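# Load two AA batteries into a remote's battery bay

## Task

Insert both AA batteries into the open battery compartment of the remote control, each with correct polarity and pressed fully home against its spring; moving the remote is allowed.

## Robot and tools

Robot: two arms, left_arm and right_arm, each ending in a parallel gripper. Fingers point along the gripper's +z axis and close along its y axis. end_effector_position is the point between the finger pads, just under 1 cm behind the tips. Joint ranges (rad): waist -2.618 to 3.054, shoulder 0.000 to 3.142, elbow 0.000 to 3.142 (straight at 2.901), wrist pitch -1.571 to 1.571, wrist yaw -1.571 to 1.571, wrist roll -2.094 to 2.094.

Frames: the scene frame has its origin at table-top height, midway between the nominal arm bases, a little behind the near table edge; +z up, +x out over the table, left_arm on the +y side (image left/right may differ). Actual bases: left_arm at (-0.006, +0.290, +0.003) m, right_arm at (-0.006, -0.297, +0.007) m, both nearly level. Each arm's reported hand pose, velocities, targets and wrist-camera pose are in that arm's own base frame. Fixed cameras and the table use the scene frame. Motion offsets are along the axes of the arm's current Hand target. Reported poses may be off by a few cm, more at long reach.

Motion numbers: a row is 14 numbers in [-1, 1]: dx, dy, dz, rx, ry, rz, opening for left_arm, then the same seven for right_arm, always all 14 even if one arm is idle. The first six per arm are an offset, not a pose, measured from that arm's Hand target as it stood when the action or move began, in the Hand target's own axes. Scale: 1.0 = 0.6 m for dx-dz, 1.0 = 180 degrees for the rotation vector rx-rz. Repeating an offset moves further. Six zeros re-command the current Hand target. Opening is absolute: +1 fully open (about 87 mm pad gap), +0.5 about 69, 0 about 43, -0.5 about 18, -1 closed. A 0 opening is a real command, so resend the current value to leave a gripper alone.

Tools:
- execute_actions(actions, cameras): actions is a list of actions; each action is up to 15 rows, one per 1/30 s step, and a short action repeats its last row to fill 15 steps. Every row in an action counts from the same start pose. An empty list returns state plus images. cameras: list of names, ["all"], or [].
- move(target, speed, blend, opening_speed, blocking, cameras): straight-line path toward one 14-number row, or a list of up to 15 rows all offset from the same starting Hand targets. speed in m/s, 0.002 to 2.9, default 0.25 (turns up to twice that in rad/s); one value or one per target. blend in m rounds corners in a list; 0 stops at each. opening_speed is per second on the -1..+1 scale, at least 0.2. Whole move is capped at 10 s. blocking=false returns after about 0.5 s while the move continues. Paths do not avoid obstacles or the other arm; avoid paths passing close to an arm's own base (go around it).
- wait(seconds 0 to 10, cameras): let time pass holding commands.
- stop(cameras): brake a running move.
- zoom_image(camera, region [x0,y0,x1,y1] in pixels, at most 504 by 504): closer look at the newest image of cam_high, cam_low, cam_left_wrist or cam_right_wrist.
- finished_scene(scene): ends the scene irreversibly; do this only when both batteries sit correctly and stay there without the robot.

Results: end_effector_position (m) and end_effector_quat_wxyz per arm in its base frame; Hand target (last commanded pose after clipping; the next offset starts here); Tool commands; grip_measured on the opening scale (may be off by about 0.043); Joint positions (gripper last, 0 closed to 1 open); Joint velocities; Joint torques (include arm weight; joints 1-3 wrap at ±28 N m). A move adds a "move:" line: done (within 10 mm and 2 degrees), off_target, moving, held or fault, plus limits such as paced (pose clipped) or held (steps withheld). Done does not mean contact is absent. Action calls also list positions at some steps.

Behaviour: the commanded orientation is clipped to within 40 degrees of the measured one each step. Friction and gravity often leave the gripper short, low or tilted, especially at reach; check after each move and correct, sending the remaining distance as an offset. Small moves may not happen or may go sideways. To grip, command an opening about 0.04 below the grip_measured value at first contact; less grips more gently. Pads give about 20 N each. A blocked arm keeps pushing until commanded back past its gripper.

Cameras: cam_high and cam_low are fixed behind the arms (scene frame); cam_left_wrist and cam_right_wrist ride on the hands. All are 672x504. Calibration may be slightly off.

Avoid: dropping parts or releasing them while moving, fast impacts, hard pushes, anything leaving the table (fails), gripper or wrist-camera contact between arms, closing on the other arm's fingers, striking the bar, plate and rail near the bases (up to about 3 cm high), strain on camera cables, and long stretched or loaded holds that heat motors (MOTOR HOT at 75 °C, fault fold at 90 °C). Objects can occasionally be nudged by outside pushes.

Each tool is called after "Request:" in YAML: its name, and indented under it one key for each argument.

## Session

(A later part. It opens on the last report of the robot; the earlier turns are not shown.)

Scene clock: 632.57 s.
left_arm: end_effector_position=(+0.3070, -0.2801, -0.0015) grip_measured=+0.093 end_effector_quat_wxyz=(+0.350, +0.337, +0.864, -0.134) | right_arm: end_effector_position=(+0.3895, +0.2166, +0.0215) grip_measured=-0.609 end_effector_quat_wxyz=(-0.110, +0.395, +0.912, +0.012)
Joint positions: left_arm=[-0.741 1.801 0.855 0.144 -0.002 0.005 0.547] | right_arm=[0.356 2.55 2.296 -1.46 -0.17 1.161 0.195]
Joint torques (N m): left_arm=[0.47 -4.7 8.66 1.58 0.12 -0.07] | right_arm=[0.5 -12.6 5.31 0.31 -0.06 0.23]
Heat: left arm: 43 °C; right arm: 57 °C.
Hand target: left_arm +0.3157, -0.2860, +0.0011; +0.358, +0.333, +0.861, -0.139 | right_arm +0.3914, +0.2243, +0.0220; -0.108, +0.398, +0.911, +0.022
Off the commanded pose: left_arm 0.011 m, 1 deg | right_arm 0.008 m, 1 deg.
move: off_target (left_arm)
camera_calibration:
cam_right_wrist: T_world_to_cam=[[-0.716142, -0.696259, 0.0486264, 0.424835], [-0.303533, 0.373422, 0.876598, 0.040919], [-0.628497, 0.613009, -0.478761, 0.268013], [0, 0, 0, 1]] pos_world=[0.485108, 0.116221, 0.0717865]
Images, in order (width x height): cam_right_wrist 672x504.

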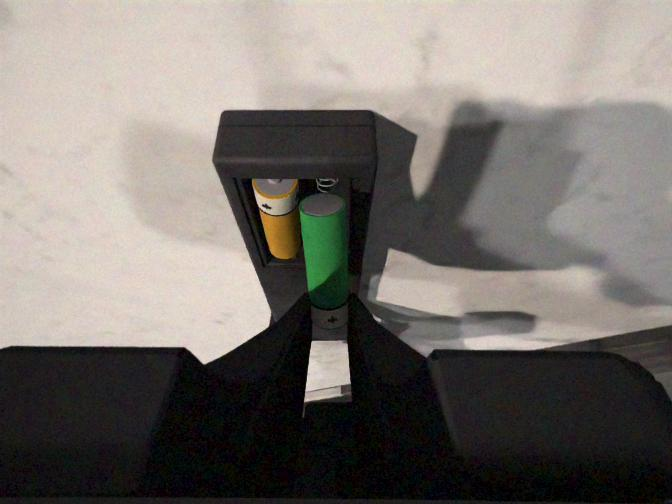

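Request:
move:
  target: [0,0,0,0,0,0,0.0,-0.002,0.0,0.019,0,0,0,-0.72]
  speed: 0.06
  cameras: ["cam_right_wrist","cam_left_wrist"]

Request:
zoom_image:
  camera: "cam_right_wrist"
  region: [230, 130, 450, 370]

Request:
zoom_image:
  camera: "cam_left_wrist"
  region: [270, 0, 430, 60]

Scene clock: 640.80 s.
left_arm: end_effector_position=(+0.3070, -0.2801, -0.0015) grip_measured=+0.093 end_effector_quat_wxyz=(+0.350, +0.337, +0.864, -0.134) | right_arm: end_effector_position=(+0.3870, +0.2166, +0.0113) grip_measured=-0.609 end_effector_quat_wxyz=(-0.115, +0.396, +0.911, +0.011)
Joint positions: left_arm=[-0.741 1.801 0.855 0.144 -0.002 0.005 0.547] | right_arm=[0.356 2.55 2.252 -1.425 -0.176 1.163 0.195]
Joint torques (N m): left_arm=[0.46 -4.71 8.58 1.57 0.13 -0.08] | right_arm=[0.79 -13.08 4.48 0.37 -0.04 0.19]
Heat: left arm: 43 °C; right arm: 57 °C.
Hand target: left_arm +0.3157, -0.2860, +0.0011; +0.358, +0.333, +0.861, -0.139 | right_arm +0.3902, +0.2249, +0.0106; -0.108, +0.398, +0.911, +0.022
Off the commanded pose: left_arm 0.011 m, 1 deg | right_arm 0.009 m, 2 deg.
move: off_target (left_arm)
camera_calibration:
cam_left_wrist: T_world_to_cam=[[-0.666303, -0.745678, -0.00210231, -0.0060014], [-0.740186, 0.661048, 0.123044, 0.43057], [-0.0903616, 0.0835407, -0.992399, 0.190742], [0, 0, 0, 1]] pos_world=[0.331939, -0.305037, 0.136301]
cam_right_wrist: T_world_to_cam=[[-0.717476, -0.694388, 0.0552544, 0.423559], [-0.293144, 0.372942, 0.88033, 0.0451477], [-0.631897, 0.615418, -0.471133, 0.262192], [0, 0, 0, 1]] pos_world=[0.482806, 0.115919, 0.0603788]
Images, in order (width x height): cam_left_wrist 672x504, cam_right_wrist 672x504.

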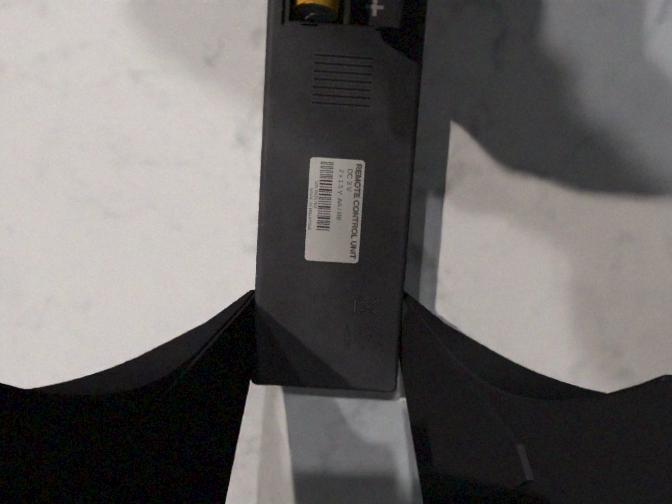

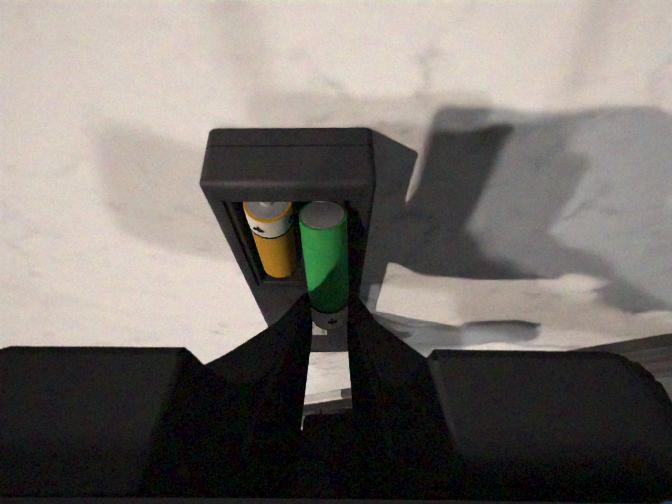

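Scaled by 2.100 from the camera's 672x504 image, which has a finer 960x720 frame.

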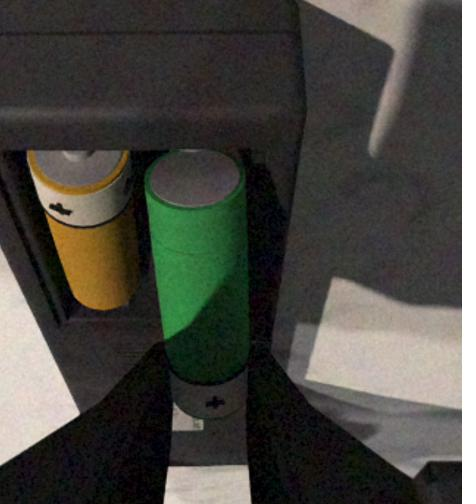

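Scaled by 3.150 from the camera's 672x504 image, which has a finer 960x720 frame.

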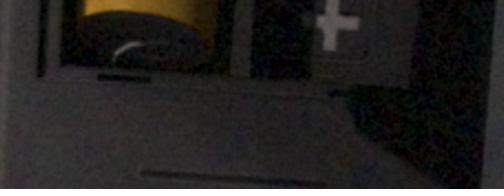

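Request:
move:
  target: [0.023,-0.0025,-0.0207,0,0,0,0.0,-0.055,0.0,-0.012,0,0,0,-0.74]
  speed: 0.08
  cameras: ["cam_right_wrist","cam_left_wrist"]

Request:
zoom_image:
  camera: "cam_right_wrist"
  region: [230, 130, 450, 370]

Request:
zoom_image:
  camera: "cam_left_wrist"
  region: [240, 0, 440, 100]

Scene clock: 651.00 s.
left_arm: end_effector_position=(+0.3075, -0.2800, -0.0019) grip_measured=+0.093 end_effector_quat_wxyz=(+0.364, +0.335, +0.858, -0.138) | right_arm: end_effector_position=(+0.3962, +0.2126, +0.0154) grip_measured=-0.610 end_effector_quat_wxyz=(-0.137, +0.398, +0.907, +0.021)
Joint positions: left_arm=[-0.741 1.795 0.821 0.203 -0.004 0.005 0.546] | right_arm=[0.326 2.631 2.405 -1.522 -0.216 1.134 0.195]
Joint torques (N m): left_arm=[0.08 -8.42 4.51 1.28 0.12 -0.12] | right_arm=[-2.14 -11.79 7.02 0.35 0.43 -0.18]
Heat: left arm: 43 °C; right arm: 57 °C.
Hand target: left_arm +0.3009, -0.2745, -0.0001; +0.357, +0.333, +0.862, -0.139 | right_arm +0.4132, +0.2002, +0.0106; -0.108, +0.398, +0.911, +0.022
Off the commanded pose: left_arm 0.009 m, 1 deg | right_arm 0.022 m, 3 deg.
move: off_target (right_arm)
camera_calibration:
cam_left_wrist: T_world_to_cam=[[-0.664967, -0.746865, -0.00325718, -0.00633499], [-0.743906, 0.661931, 0.0919346, 0.432162], [-0.0665068, 0.0635565, -0.99576, 0.177471], [0, 0, 0, 1]] pos_world=[0.329078, -0.302072, 0.136967]
cam_right_wrist: T_world_to_cam=[[-0.721643, -0.690127, 0.0543782, 0.427911], [-0.26103, 0.344019, 0.90195, 0.0387729], [-0.641167, 0.636691, -0.428403, 0.270882], [0, 0, 0, 1]] pos_world=[0.492601, 0.109506, 0.0578066]
Images, in order (width x height): cam_left_wrist 672x504, cam_right_wrist 672x504.

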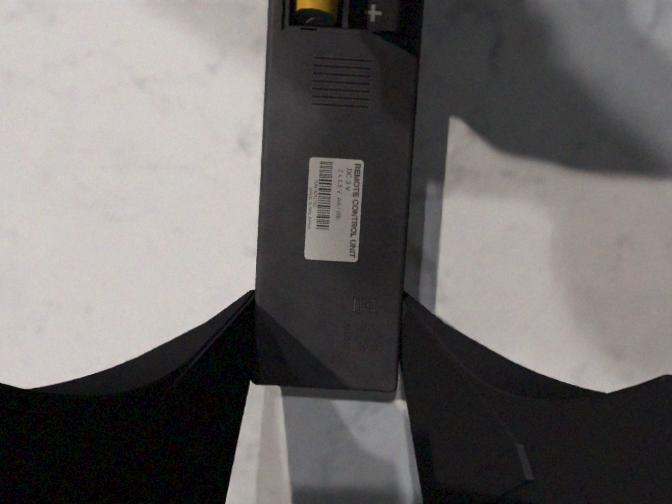

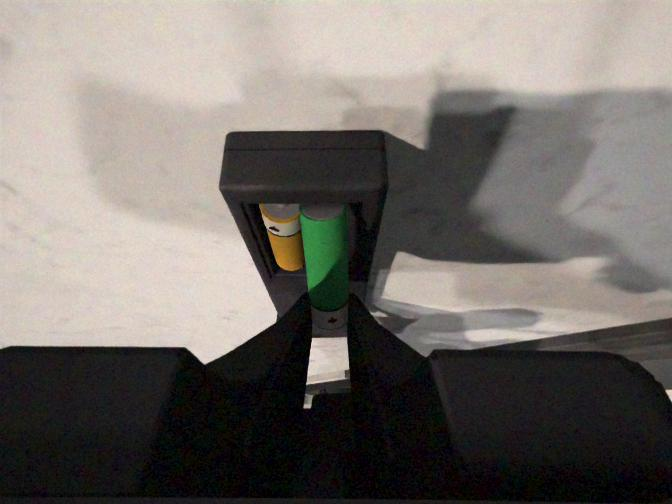

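Scaled by 2.100 from the camera's 672x504 image, which has a finer 960x720 frame.

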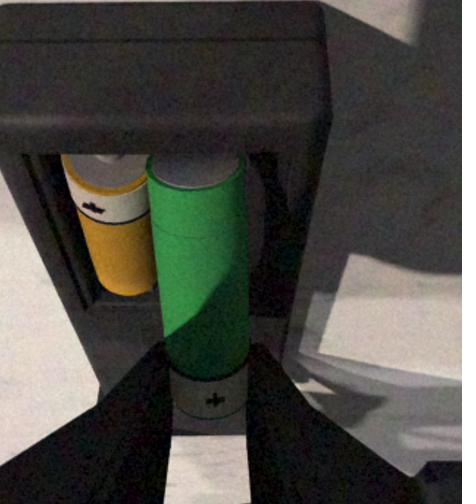

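Scaled by 2.520 from the camera's 672x504 image, which has a finer 960x720 frame.

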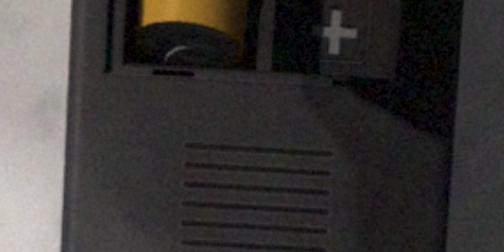

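Request:
move:
  target: [0,0,0,0,0,0,0.0,0.0,-0.009,0.0,0,0,0,-0.74]
  speed: 0.06
  cameras: ["cam_right_wrist","cam_left_wrist"]

Request:
zoom_image:
  camera: "cam_right_wrist"
  region: [230, 130, 450, 370]

Request:
zoom_image:
  camera: "cam_left_wrist"
  region: [240, 0, 440, 100]

Scene clock: 658.40 s.
left_arm: end_effector_position=(+0.3076, -0.2799, -0.0019) grip_measured=+0.093 end_effector_quat_wxyz=(+0.364, +0.334, +0.858, -0.138) | right_arm: end_effector_position=(+0.3947, +0.2130, +0.0127) grip_measured=-0.610 end_effector_quat_wxyz=(-0.143, +0.397, +0.906, +0.025)
Joint positions: left_arm=[-0.741 1.795 0.821 0.203 -0.005 0.005 0.546] | right_arm=[0.324 2.631 2.389 -1.512 -0.229 1.128 0.195]
Joint torques (N m): left_arm=[0.06 -8.39 4.51 1.27 0.12 -0.12] | right_arm=[-2.44 -14.19 4.36 0.44 0.55 -0.18]
Heat: left arm: 42 °C; right arm: 60 °C.
Hand target: left_arm +0.3009, -0.2745, -0.0001; +0.357, +0.333, +0.862, -0.138 | right_arm +0.4091, +0.1966, +0.0108; -0.108, +0.398, +0.911, +0.022
Off the commanded pose: left_arm 0.009 m, 1 deg | right_arm 0.022 m, 4 deg.
move: off_target (right_arm)
camera_calibration:
cam_left_wrist: T_world_to_cam=[[-0.664382, -0.747382, -0.00410462, -0.00642558], [-0.744472, 0.66129, 0.0919598, 0.432159], [-0.0660147, 0.0641522, -0.995754, 0.177489], [0, 0, 0, 1]] pos_world=[0.329178, -0.301971, 0.136968]
cam_right_wrist: T_world_to_cam=[[-0.720537, -0.691376, 0.0531495, 0.427111], [-0.252921, 0.333408, 0.908224, 0.0397062], [-0.645645, 0.640966, -0.415096, 0.269206], [0, 0, 0, 1]] pos_world=[0.491604, 0.109504, 0.0529836]
Images, in order (width x height): cam_left_wrist 672x504, cam_right_wrist 672x504.

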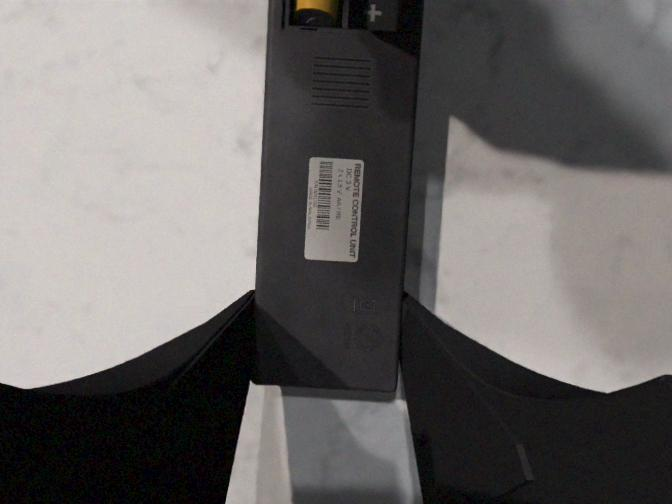

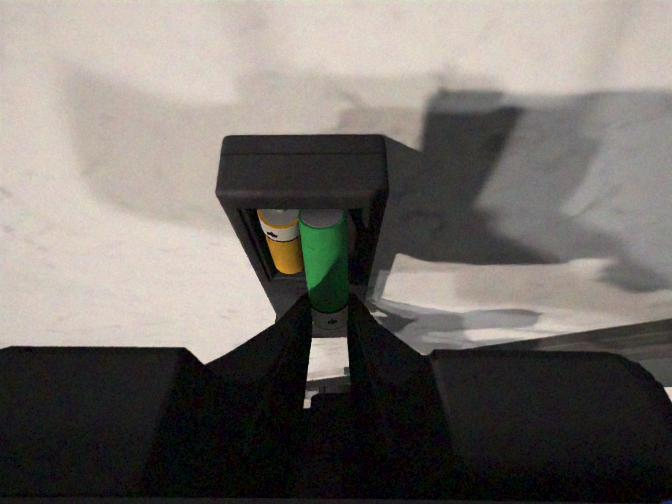

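Scaled by 2.100 from the camera's 672x504 image, which has a finer 960x720 frame.

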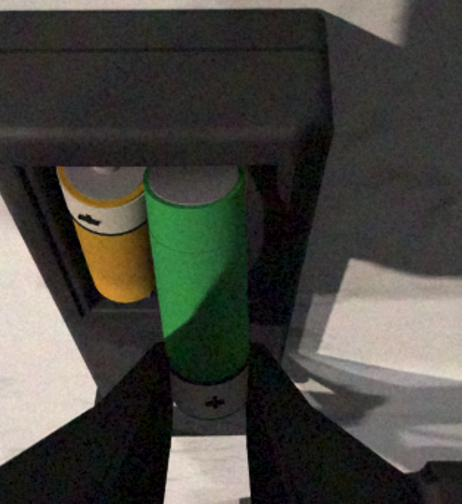

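Scaled by 2.520 from the camera's 672x504 image, which has a finer 960x720 frame.

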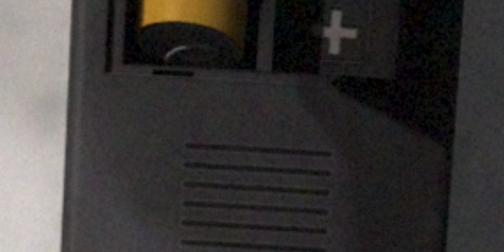

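Request:
zoom_image:
  camera: "cam_left_wrist"
  region: [330, 0, 430, 40]

Request:
wait:
  seconds: 0
  cameras: ["cam_low","cam_high"]

Request:
zoom_image:
  camera: "cam_low"
  region: [190, 300, 280, 350]

Scaled by 5.040 from the camera's 672x504 image, which has a finer 960x720 frame.

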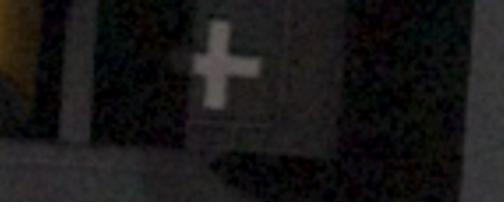

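Scene clock: 674.43 s.
left_arm: end_effector_position=(+0.3076, -0.2799, -0.0019) grip_measured=+0.093 end_effector_quat_wxyz=(+0.364, +0.334, +0.858, -0.138) | right_arm: end_effector_position=(+0.3947, +0.2130, +0.0127) grip_measured=-0.610 end_effector_quat_wxyz=(-0.143, +0.397, +0.906, +0.025)
Joint positions: left_arm=[-0.741 1.795 0.821 0.203 -0.005 0.005 0.546] | right_arm=[0.324 2.631 2.389 -1.512 -0.229 1.128 0.195]
Joint torques (N m): left_arm=[0.08 -8.39 4.52 1.28 0.13 -0.11] | right_arm=[-2.35 -14.45 4.21 0.42 0.53 -0.15]
Heat: left arm: 42 °C; right arm: 66 °C.
Hand target: left_arm +0.3009, -0.2745, -0.0001; +0.357, +0.333, +0.862, -0.138 | right_arm +0.4091, +0.1966, +0.0108; -0.108, +0.398, +0.911, +0.022
Tool commands: left_gripper/opening=+0.0 right_gripper/opening=-0.74
Off the commanded pose: left_arm 0.009 m, 1 deg | right_arm 0.022 m, 4 deg.
Images, in order (width x height): cam_high 672x504, cam_low 672x504.

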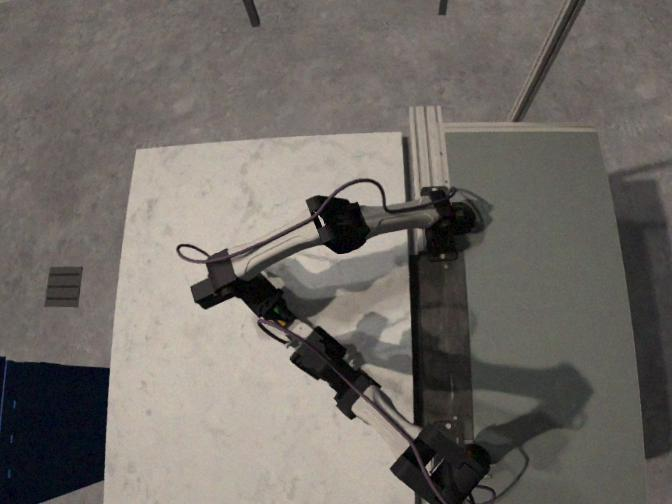

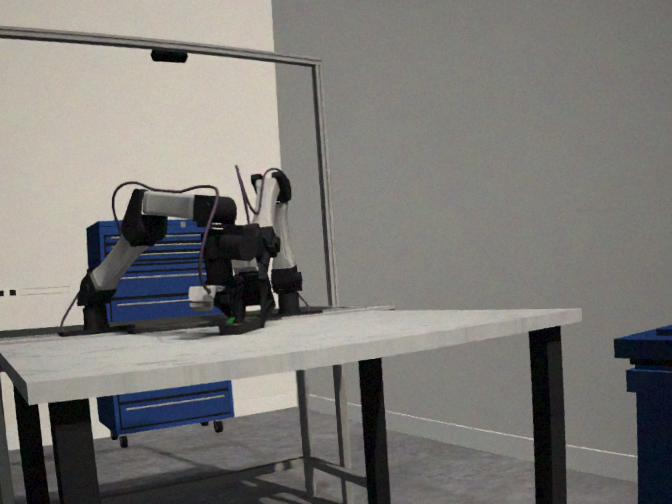

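Scaled by 5.600 from the camera's 672x504 image, which has a finer 960x720 frame.

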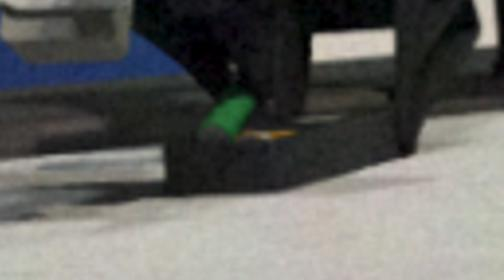

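Request:
move:
  target:
    - [0,0,0,0,0,0,0.0,0.02,0,-0.041,0,0,0,-0.74]
    - [0,0,0,0,0,0,0.0,0.06,0.0127,-0.02,0,0,0,-0.74]
    - [0,0,0,0,0,0,0.0,0.053,0.0127,0.0202,0,0,0,-0.74]
  speed: [0.12,0.12,0.06]
  blend: [0.008,0.004,0]
  cameras: ["cam_right_wrist","cam_left_wrist","cam_low"]

Request:
zoom_image:
  camera: "cam_right_wrist"
  region: [230, 130, 450, 370]

Request:
zoom_image:
  camera: "cam_left_wrist"
  region: [240, 0, 440, 100]

Request:
zoom_image:
  camera: "cam_low"
  region: [190, 300, 280, 350]

Scene clock: 692.23 s.
left_arm: end_effector_position=(+0.3076, -0.2798, -0.0016) grip_measured=+0.093 end_effector_quat_wxyz=(+0.364, +0.334, +0.858, -0.138) | right_arm: end_effector_position=(+0.3852, +0.2207, +0.0006) grip_measured=-0.610 end_effector_quat_wxyz=(-0.129, +0.397, +0.909, +0.011)
Joint positions: left_arm=[-0.741 1.794 0.821 0.202 -0.005 0.005 0.546] | right_arm=[0.358 2.584 2.262 -1.422 -0.196 1.164 0.195]
Joint torques (N m): left_arm=[0.08 -8.29 4.51 1.29 0.12 -0.11] | right_arm=[0.76 -14.87 4.33 0.43 0.14 0.24]
Heat: left arm: 41 °C; right arm: 69 °C.
Hand target: left_arm +0.3010, -0.2745, +0.0000; +0.357, +0.333, +0.862, -0.139 | right_arm +0.3916, +0.2261, +0.0054; -0.108, +0.398, +0.911, +0.022
Off the commanded pose: left_arm 0.009 m, 1 deg | right_arm 0.010 m, 3 deg.
move: off_target (right_arm)
camera_calibration:
cam_left_wrist: T_world_to_cam=[[-0.664184, -0.747557, -0.00433467, -0.00657731], [-0.744666, 0.661083, 0.0918772, 0.43207], [-0.0658179, 0.0642512, -0.995761, 0.177747], [0, 0, 0, 1]] pos_world=[0.329078, -0.301971, 0.137268]
cam_right_wrist: T_world_to_cam=[[-0.717362, -0.693575, 0.0659202, 0.425431], [-0.269156, 0.363166, 0.892001, 0.0454562], [-0.64261, 0.622145, -0.447201, 0.256123], [0, 0, 0, 1]] pos_world=[0.48201, 0.119215, 0.0459469]
Images, in order (width x height): cam_low 672x504, cam_left_wrist 672x504, cam_right_wrist 672x504.

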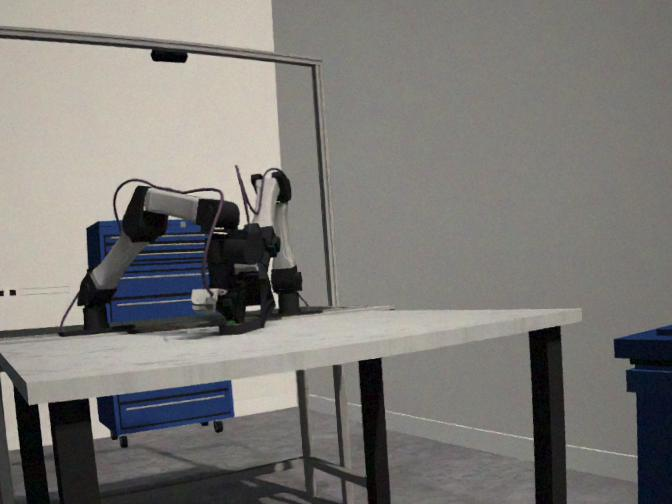

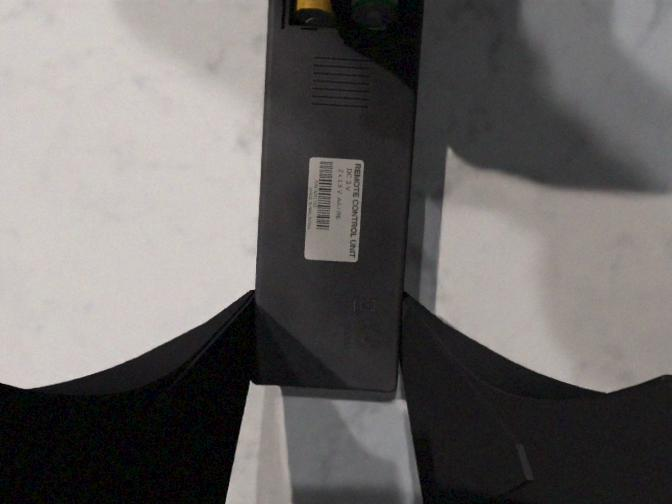

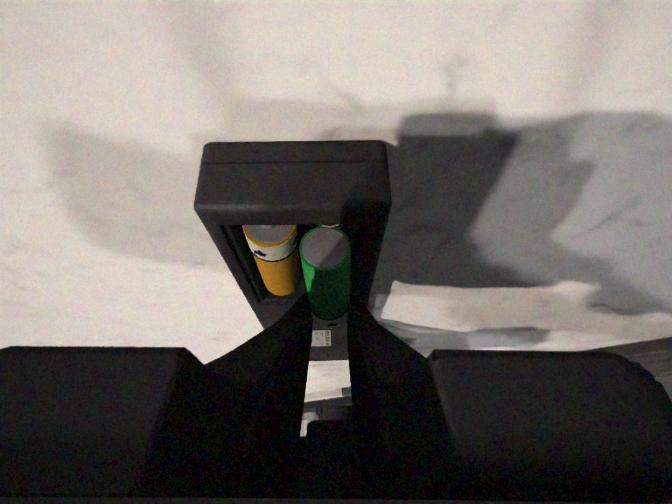

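Scaled by 2.100 from the camera's 672x504 image, which has a finer 960x720 frame.

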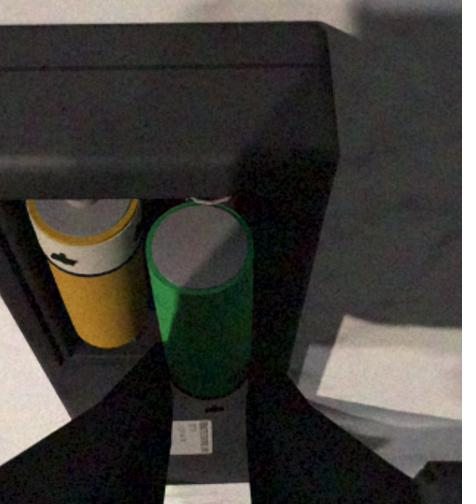

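Scaled by 2.520 from the camera's 672x504 image, which has a finer 960x720 frame.

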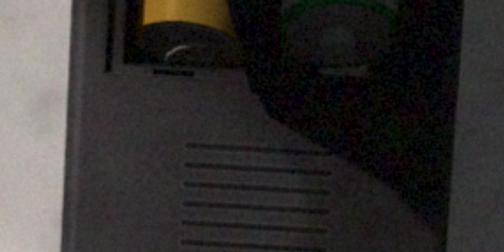

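Scaled by 5.600 from the camera's 672x504 image, which has a finer 960x720 frame.

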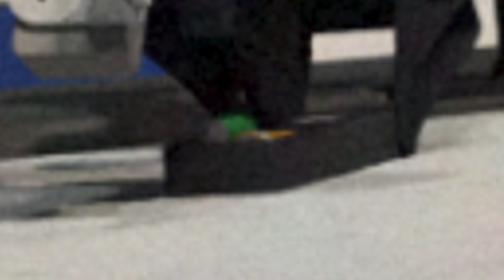

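Request:
move:
  target:
    - [0,0,0,0,0,0,0.0,0.0076,-0.002,-0.036,0,0,0,-0.74]
    - [0,0,0,0,0,0,0.0,0.021,-0.002,-0.03,0,0,0,-0.74]
  speed: 0.1
  blend: [0.004,0]

Request:
move:
  target: [0,0,0,0,0,0,0.0,-0.0103,0,0.046,0,0,0,-0.64]
  speed: 0.05
  cameras: ["cam_right_wrist","cam_left_wrist","cam_low"]

Request:
zoom_image:
  camera: "cam_right_wrist"
  region: [230, 130, 450, 370]

Request:
zoom_image:
  camera: "cam_left_wrist"
  region: [240, 0, 440, 100]

Request:
zoom_image:
  camera: "cam_low"
  region: [190, 300, 280, 350]

Scene clock: 715.17 s.
left_arm: end_effector_position=(+0.3075, -0.2797, -0.0017) grip_measured=+0.093 end_effector_quat_wxyz=(+0.364, +0.334, +0.858, -0.138) | right_arm: end_effector_position=(+0.3813, +0.2283, +0.0080) grip_measured=-0.610 end_effector_quat_wxyz=(-0.128, +0.395, +0.910, +0.010)
Joint positions: left_arm=[-0.741 1.794 0.821 0.202 -0.005 0.005 0.546] | right_arm=[0.377 2.574 2.276 -1.442 -0.196 1.18 0.195]
Joint torques (N m): left_arm=[0.12 -8.38 4.48 1.29 0.13 -0.12] | right_arm=[0.39 -16.75 5.12 0.11 0.08 0.15]
Heat: left arm: 41 °C; right arm: 66 °C.
Hand target: left_arm +0.3009, -0.2745, -0.0001; +0.357, +0.333, +0.862, -0.138 | right_arm +0.3856, +0.2322, +0.0257; -0.108, +0.398, +0.911, +0.022
Off the commanded pose: left_arm 0.009 m, 1 deg | right_arm 0.019 m, 3 deg.
move: off_target (right_arm)

Scene clock: 716.10 s.
left_arm: end_effector_position=(+0.3075, -0.2797, -0.0017) grip_measured=+0.093 end_effector_quat_wxyz=(+0.364, +0.334, +0.858, -0.138) | right_arm: end_effector_position=(+0.3779, +0.2266, +0.0029) grip_measured=-0.610 end_effector_quat_wxyz=(-0.125, +0.395, +0.910, +0.013)
Joint positions: left_arm=[-0.741 1.794 0.821 0.201 -0.005 0.005 0.546] | right_arm=[0.376 2.54 2.194 -1.385 -0.196 1.18 0.195]
Joint torques (N m): left_arm=[0.1 -8.35 4.52 1.28 0.13 -0.11] | right_arm=[0.1 -12.79 3.66 0.68 0.12 0.24]
Heat: left arm: 41 °C; right arm: 66 °C.
Hand target: left_arm +0.3009, -0.2745, -0.0001; +0.357, +0.333, +0.862, -0.139 | right_arm +0.3848, +0.2311, -0.0025; -0.108, +0.398, +0.911, +0.022
Off the commanded pose: left_arm 0.009 m, 1 deg | right_arm 0.010 m, 2 deg.
move: done
camera_calibration:
cam_left_wrist: T_world_to_cam=[[-0.664179, -0.747562, -0.00431069, -0.00650983], [-0.744618, 0.661029, 0.0926519, 0.431882], [-0.0664135, 0.0647472, -0.995689, 0.177878], [0, 0, 0, 1]] pos_world=[0.329077, -0.30187, 0.137068]
cam_right_wrist: T_world_to_cam=[[-0.716476, -0.695116, 0.0589577, 0.42425], [-0.278353, 0.362352, 0.889506, 0.0428274], [-0.639673, 0.620899, -0.453104, 0.247977], [0, 0, 0, 1]] pos_world=[0.474511, 0.125416, 0.0492513]
Images, in order (width x height): cam_low 672x504, cam_left_wrist 672x504, cam_right_wrist 672x504.

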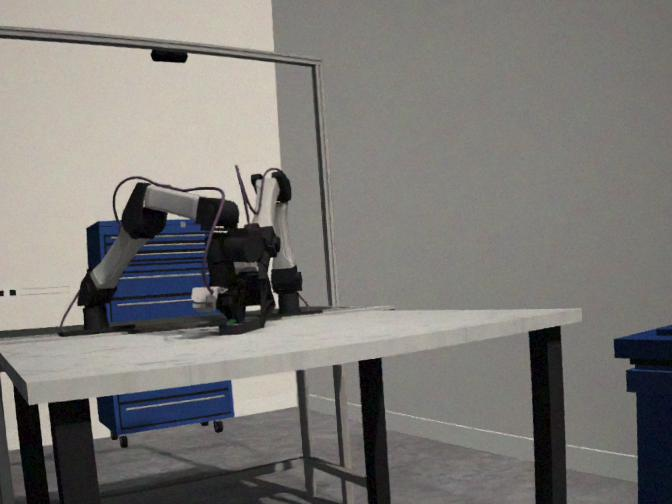

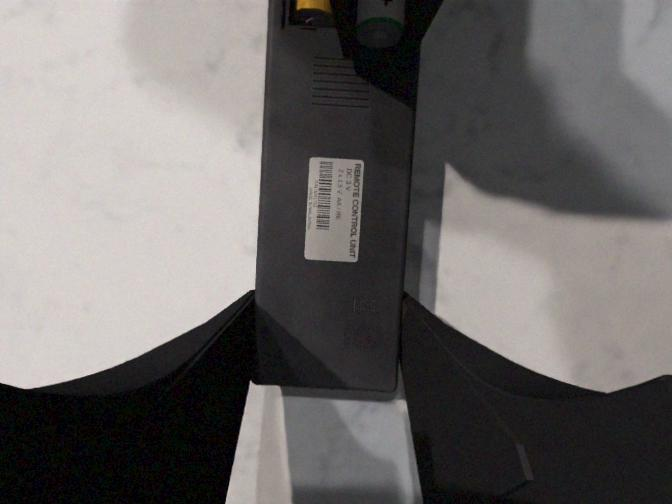

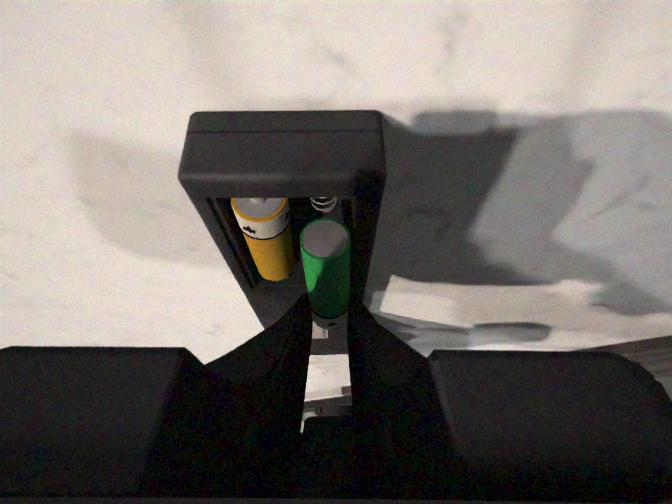

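Scaled by 2.100 from the camera's 672x504 image, which has a finer 960x720 frame.

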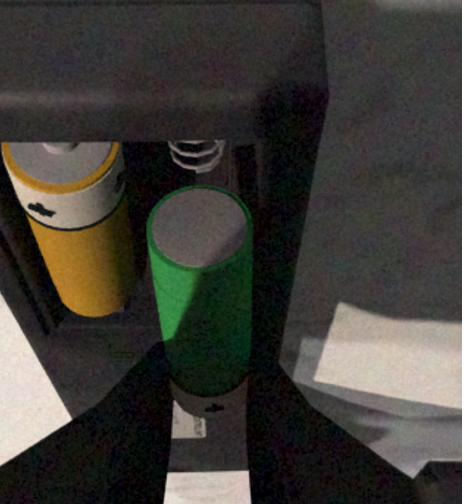

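Scaled by 2.520 from the camera's 672x504 image, which has a finer 960x720 frame.

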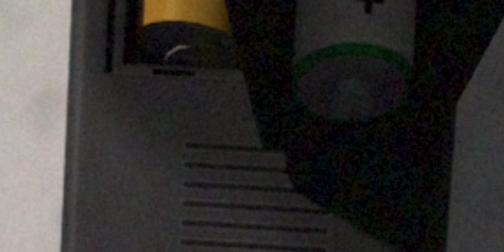

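Scaled by 5.600 from the camera's 672x504 image, which has a finer 960x720 frame.

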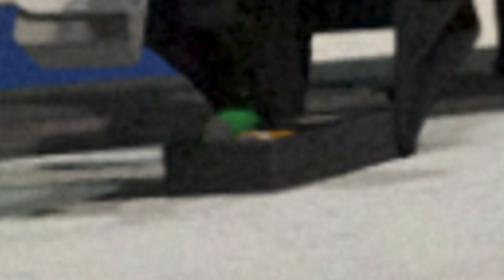

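Request:
move:
  target: [0,0,0,0,0,0,0.0,-0.008,0,0.036,0,0,0,-0.64]
  speed: 0.06
  cameras: ["cam_right_wrist","cam_left_wrist"]

Request:
zoom_image:
  camera: "cam_right_wrist"
  region: [230, 130, 450, 370]

Request:
zoom_image:
  camera: "cam_left_wrist"
  region: [240, 0, 440, 100]

Scene clock: 724.60 s.
left_arm: end_effector_position=(+0.3075, -0.2796, -0.0017) grip_measured=+0.093 end_effector_quat_wxyz=(+0.364, +0.334, +0.858, -0.137) | right_arm: end_effector_position=(+0.3777, +0.2265, +0.0015) grip_measured=-0.610 end_effector_quat_wxyz=(-0.125, +0.398, +0.908, +0.026)
Joint positions: left_arm=[-0.741 1.794 0.821 0.201 -0.006 0.005 0.546] | right_arm=[0.37 2.514 2.138 -1.338 -0.213 1.18 0.195]
Joint torques (N m): left_arm=[0.1 -8.31 4.55 1.28 0.14 -0.12] | right_arm=[0.83 -9.25 2.7 0.98 0.24 0.17]
Heat: left arm: 41 °C; right arm: 66 °C.
Hand target: left_arm +0.3009, -0.2745, +0.0000; +0.357, +0.333, +0.862, -0.139 | right_arm +0.3842, +0.2304, -0.0246; -0.108, +0.398, +0.911, +0.022
Off the commanded pose: left_arm 0.009 m, 1 deg | right_arm 0.027 m, 2 deg.
move: off_target (right_arm)
camera_calibration:
cam_left_wrist: T_world_to_cam=[[-0.663985, -0.747732, -0.0046154, -0.00658306], [-0.744809, 0.660817, 0.0926351, 0.431883], [-0.0662163, 0.0649459, -0.995689, 0.177873], [0, 0, 0, 1]] pos_world=[0.329077, -0.30187, 0.137069]
cam_right_wrist: T_world_to_cam=[[-0.723218, -0.689642, 0.0367335, 0.425403], [-0.284056, 0.345525, 0.894385, 0.05008], [-0.629498, 0.636401, -0.445786, 0.239889], [0, 0, 0, 1]] pos_world=[0.472894, 0.123406, 0.0465218]
Images, in order (width x height): cam_left_wrist 672x504, cam_right_wrist 672x504.

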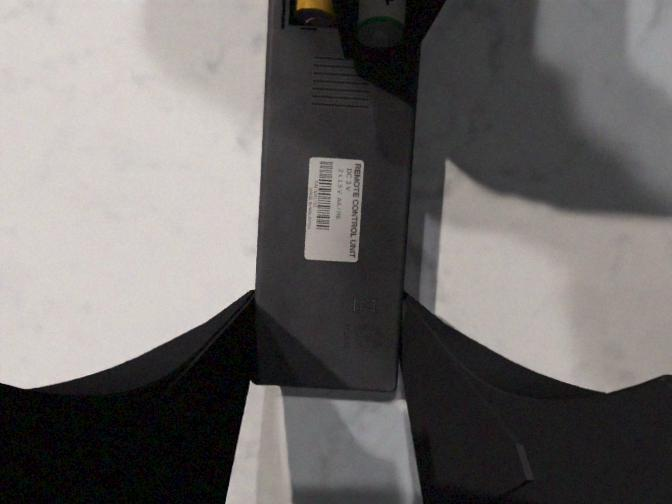

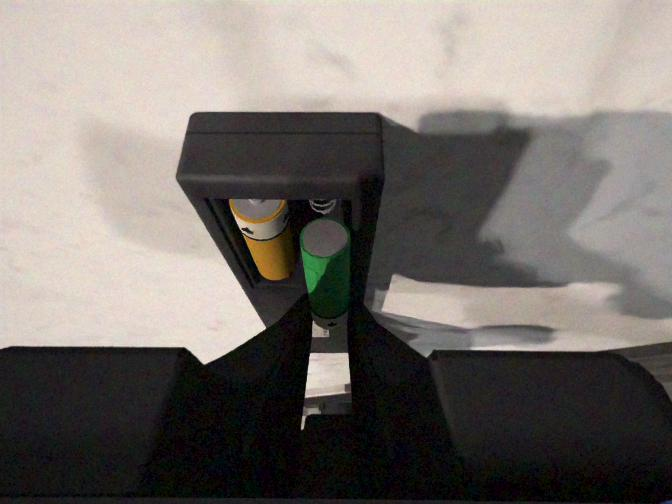

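Scaled by 2.100 from the camera's 672x504 image, which has a finer 960x720 frame.

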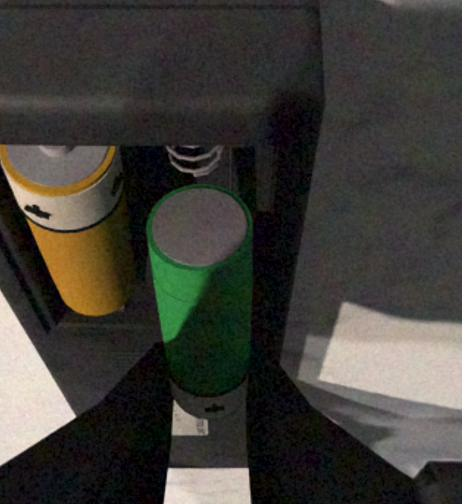

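Scaled by 2.520 from the camera's 672x504 image, which has a finer 960x720 frame.

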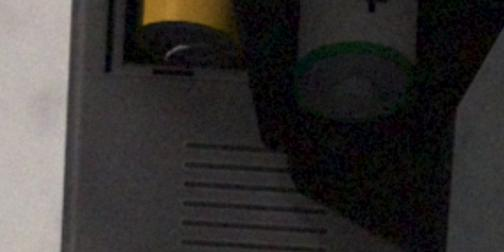

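Request:
move:
  target: [0,0,0,0,0,0,0.0,-0.0455,-0.006,-0.027,0,0,0,-0.74]
  speed: 0.06
  cameras: ["cam_right_wrist","cam_left_wrist"]

Request:
zoom_image:
  camera: "cam_right_wrist"
  region: [230, 130, 450, 370]

Request:
zoom_image:
  camera: "cam_left_wrist"
  region: [240, 0, 440, 100]

Scene clock: 732.93 s.
left_arm: end_effector_position=(+0.3076, -0.2796, -0.0017) grip_measured=+0.093 end_effector_quat_wxyz=(+0.364, +0.334, +0.858, -0.137) | right_arm: end_effector_position=(+0.3853, +0.2193, +0.0003) grip_measured=-0.610 end_effector_quat_wxyz=(-0.143, +0.401, +0.904, +0.032)
Joint positions: left_arm=[-0.741 1.794 0.821 0.201 -0.006 0.005 0.546] | right_arm=[0.338 2.568 2.218 -1.39 -0.243 1.152 0.195]
Joint torques (N m): left_arm=[0.1 -8.29 4.51 1.29 0.13 -0.12] | right_arm=[-1.48 -10.51 6.34 0.58 0.59 -0.14]
Heat: left arm: 41 °C; right arm: 65 °C.
Hand target: left_arm +0.3009, -0.2745, -0.0001; +0.357, +0.333, +0.862, -0.139 | right_arm +0.4024, +0.2062, -0.0145; -0.108, +0.398, +0.911, +0.022
Off the commanded pose: left_arm 0.009 m, 1 deg | right_arm 0.026 m, 4 deg.
move: off_target (right_arm)
camera_calibration:
cam_left_wrist: T_world_to_cam=[[-0.663791, -0.747902, -0.0049201, -0.00665628], [-0.744999, 0.660605, 0.0926182, 0.431884], [-0.0660191, 0.0651445, -0.99569, 0.177868], [0, 0, 0, 1]] pos_world=[0.329077, -0.30187, 0.137069]
cam_right_wrist: T_world_to_cam=[[-0.728133, -0.684237, 0.040513, 0.42674], [-0.254546, 0.324808, 0.910882, 0.0489691], [-0.636418, 0.652931, -0.410673, 0.247789], [0, 0, 0, 1]] pos_world=[0.480886, 0.114297, 0.0398665]
Images, in order (width x height): cam_left_wrist 672x504, cam_right_wrist 672x504.

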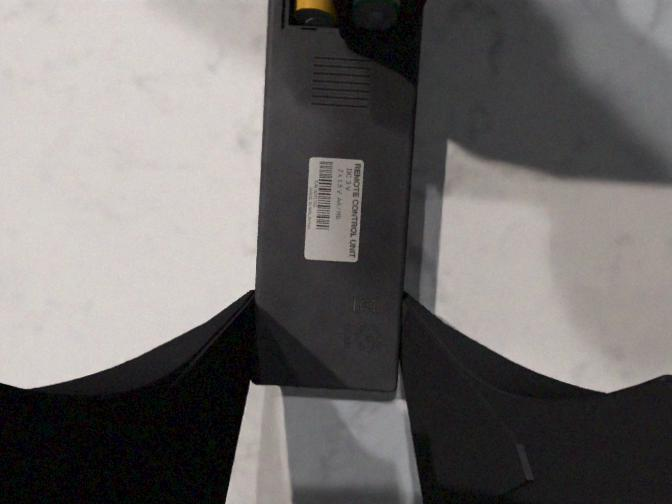

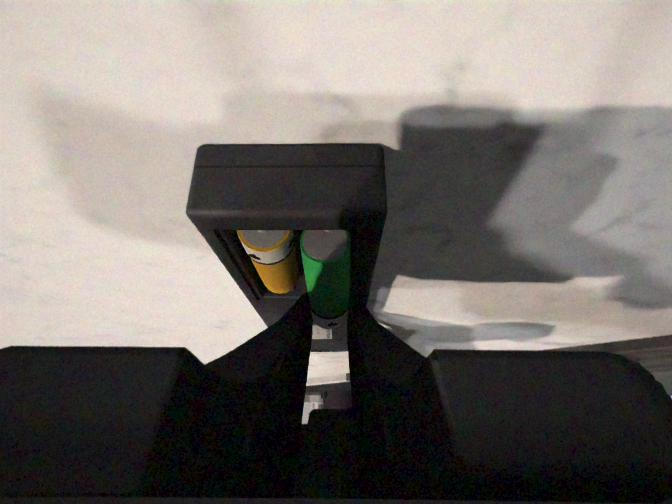

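Scaled by 2.100 from the camera's 672x504 image, which has a finer 960x720 frame.

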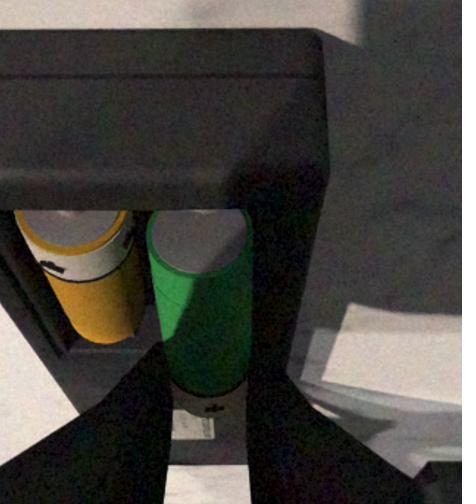

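Scaled by 2.520 from the camera's 672x504 image, which has a finer 960x720 frame.

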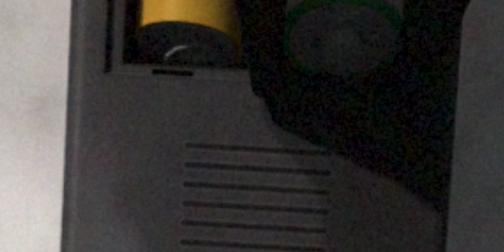

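Request:
move:
  target: [0,0,0,0,0,0,0.0,-0.045,-0.005,-0.01,0,0,0,-0.74]
  speed: 0.06
  cameras: ["cam_right_wrist","cam_left_wrist"]

Request:
zoom_image:
  camera: "cam_right_wrist"
  region: [230, 130, 450, 370]

Request:
zoom_image:
  camera: "cam_left_wrist"
  region: [240, 0, 440, 100]

Scene clock: 737.40 s.
left_arm: end_effector_position=(+0.3093, -0.2812, +0.0000) grip_measured=+0.092 end_effector_quat_wxyz=(+0.369, +0.333, +0.856, -0.139) | right_arm: end_effector_position=(+0.3888, +0.2141, +0.0012) grip_measured=-0.610 end_effector_quat_wxyz=(-0.169, +0.395, +0.902, +0.036)
Joint positions: left_arm=[-0.741 1.794 0.821 0.213 -0.006 0.005 0.546] | right_arm=[0.313 2.637 2.331 -1.476 -0.278 1.108 0.195]
Joint torques (N m): left_arm=[0.08 -8.32 4.55 1.18 0.13 -0.11] | right_arm=[-3.97 -11.47 6.74 0.57 0.95 -0.22]
Heat: left arm: 42 °C; right arm: 63 °C.
Hand target: left_arm +0.3009, -0.2745, -0.0001; +0.357, +0.333, +0.862, -0.139 | right_arm +0.4191, +0.1839, -0.0143; -0.108, +0.398, +0.911, +0.022
Off the commanded pose: left_arm 0.011 m, 1 deg | right_arm 0.045 m, 7 deg.
move: off_target (left_arm, right_arm)
camera_calibration:
cam_left_wrist: T_world_to_cam=[[-0.663725, -0.747962, -0.00471317, -0.00669019], [-0.745777, 0.661276, 0.0808116, 0.434583], [-0.0573273, 0.0571517, -0.996718, 0.174981], [0, 0, 0, 1]] pos_world=[0.329693, -0.302384, 0.139256]
cam_right_wrist: T_world_to_cam=[[-0.719135, -0.693019, 0.0506909, 0.424064], [-0.218144, 0.294422, 0.930446, 0.0429797], [-0.659741, 0.658058, -0.362907, 0.261728], [0, 0, 0, 1]] pos_world=[0.487008, 0.108998, 0.0334965]
Images, in order (width x height): cam_left_wrist 672x504, cam_right_wrist 672x504.

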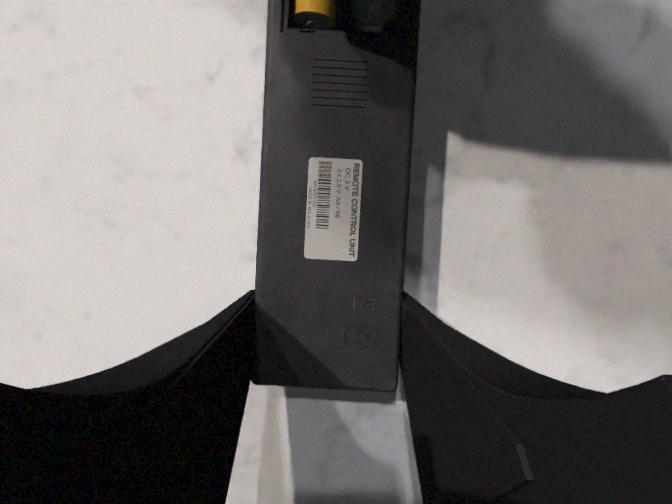

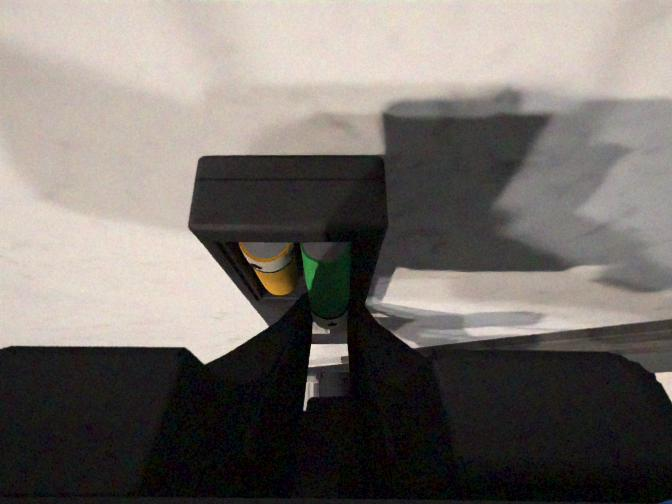

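Scaled by 2.100 from the camera's 672x504 image, which has a finer 960x720 frame.

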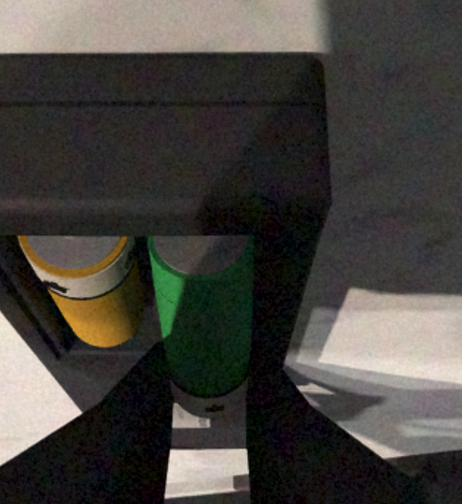

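Scaled by 2.520 from the camera's 672x504 image, which has a finer 960x720 frame.

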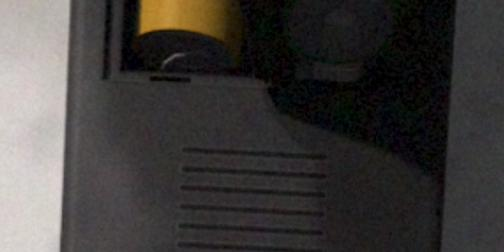

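Request:
move:
  target: [0,0,0,0,0,0,0.0,-0.03,-0.002,0.035,0,-0.03,0,-0.74]
  speed: 0.08
  cameras: ["cam_right_wrist","cam_left_wrist"]

Request:
zoom_image:
  camera: "cam_right_wrist"
  region: [230, 130, 450, 370]

Request:
zoom_image:
  camera: "cam_left_wrist"
  region: [240, 0, 440, 100]

Scene clock: 742.23 s.
left_arm: end_effector_position=(+0.3091, -0.2809, -0.0003) grip_measured=+0.092 end_effector_quat_wxyz=(+0.369, +0.334, +0.856, -0.139) | right_arm: end_effector_position=(+0.3887, +0.2136, -0.0008) grip_measured=-0.610 end_effector_quat_wxyz=(-0.168, +0.395, +0.903, +0.035)
Joint positions: left_arm=[-0.741 1.794 0.818 0.216 -0.006 0.005 0.546] | right_arm=[0.313 2.637 2.324 -1.469 -0.275 1.108 0.195]
Joint torques (N m): left_arm=[0.06 -8.36 4.7 1.17 0.15 -0.13] | right_arm=[-3.95 -10.92 3.59 1.18 1.7 -0.21]
Heat: left arm: 42 °C; right arm: 64 °C.
Hand target: left_arm +0.3009, -0.2746, +0.0000; +0.357, +0.333, +0.862, -0.139 | right_arm +0.4263, +0.1728, -0.0386; -0.065, +0.399, +0.915, +0.003
Off the commanded pose: left_arm 0.010 m, 2 deg | right_arm 0.067 m, 12 deg.
move: off_target (right_arm)
camera_calibration:
cam_left_wrist: T_world_to_cam=[[-0.664122, -0.747606, -0.00522454, -0.00643041], [-0.745469, 0.661662, 0.0804978, 0.434319], [-0.0567237, 0.0573551, -0.996741, 0.17442], [0, 0, 0, 1]] pos_world=[0.329394, -0.302183, 0.138856]
cam_right_wrist: T_world_to_cam=[[-0.718782, -0.693276, 0.0521571, 0.423611], [-0.218784, 0.296765, 0.92955, 0.0447388], [-0.659914, 0.656733, -0.364987, 0.261604], [0, 0, 0, 1]] pos_world=[0.486909, 0.108598, 0.031801]
Images, in order (width x height): cam_left_wrist 672x504, cam_right_wrist 672x504.

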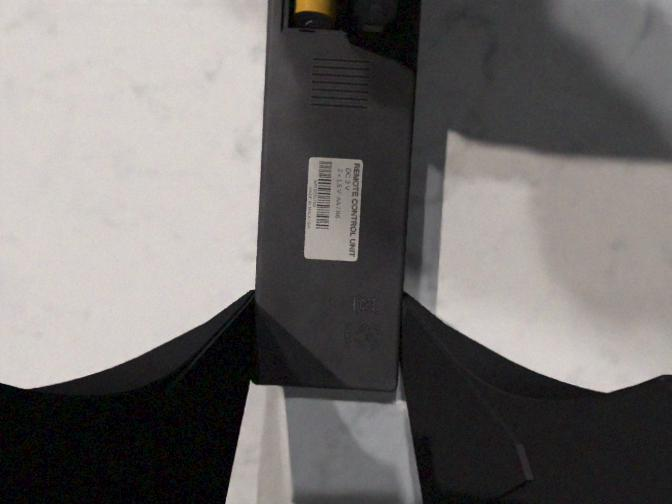

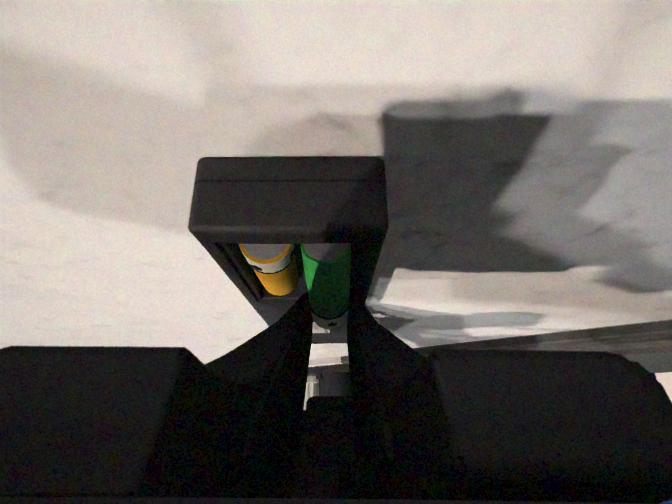

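Scaled by 2.100 from the camera's 672x504 image, which has a finer 960x720 frame.

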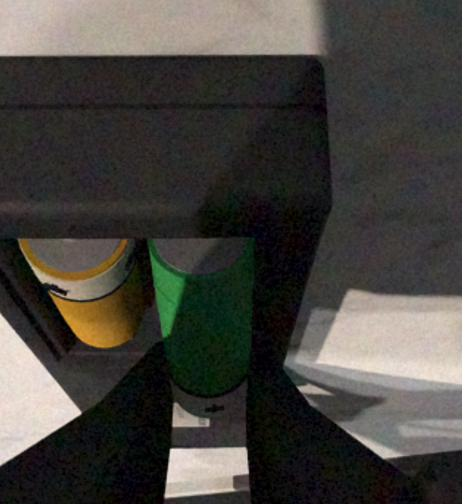

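Scaled by 2.520 from the camera's 672x504 image, which has a finer 960x720 frame.

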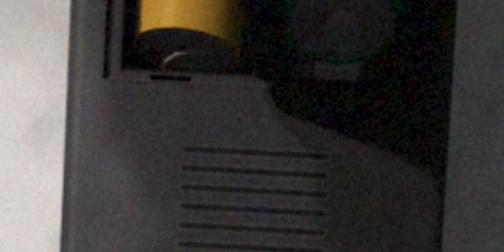

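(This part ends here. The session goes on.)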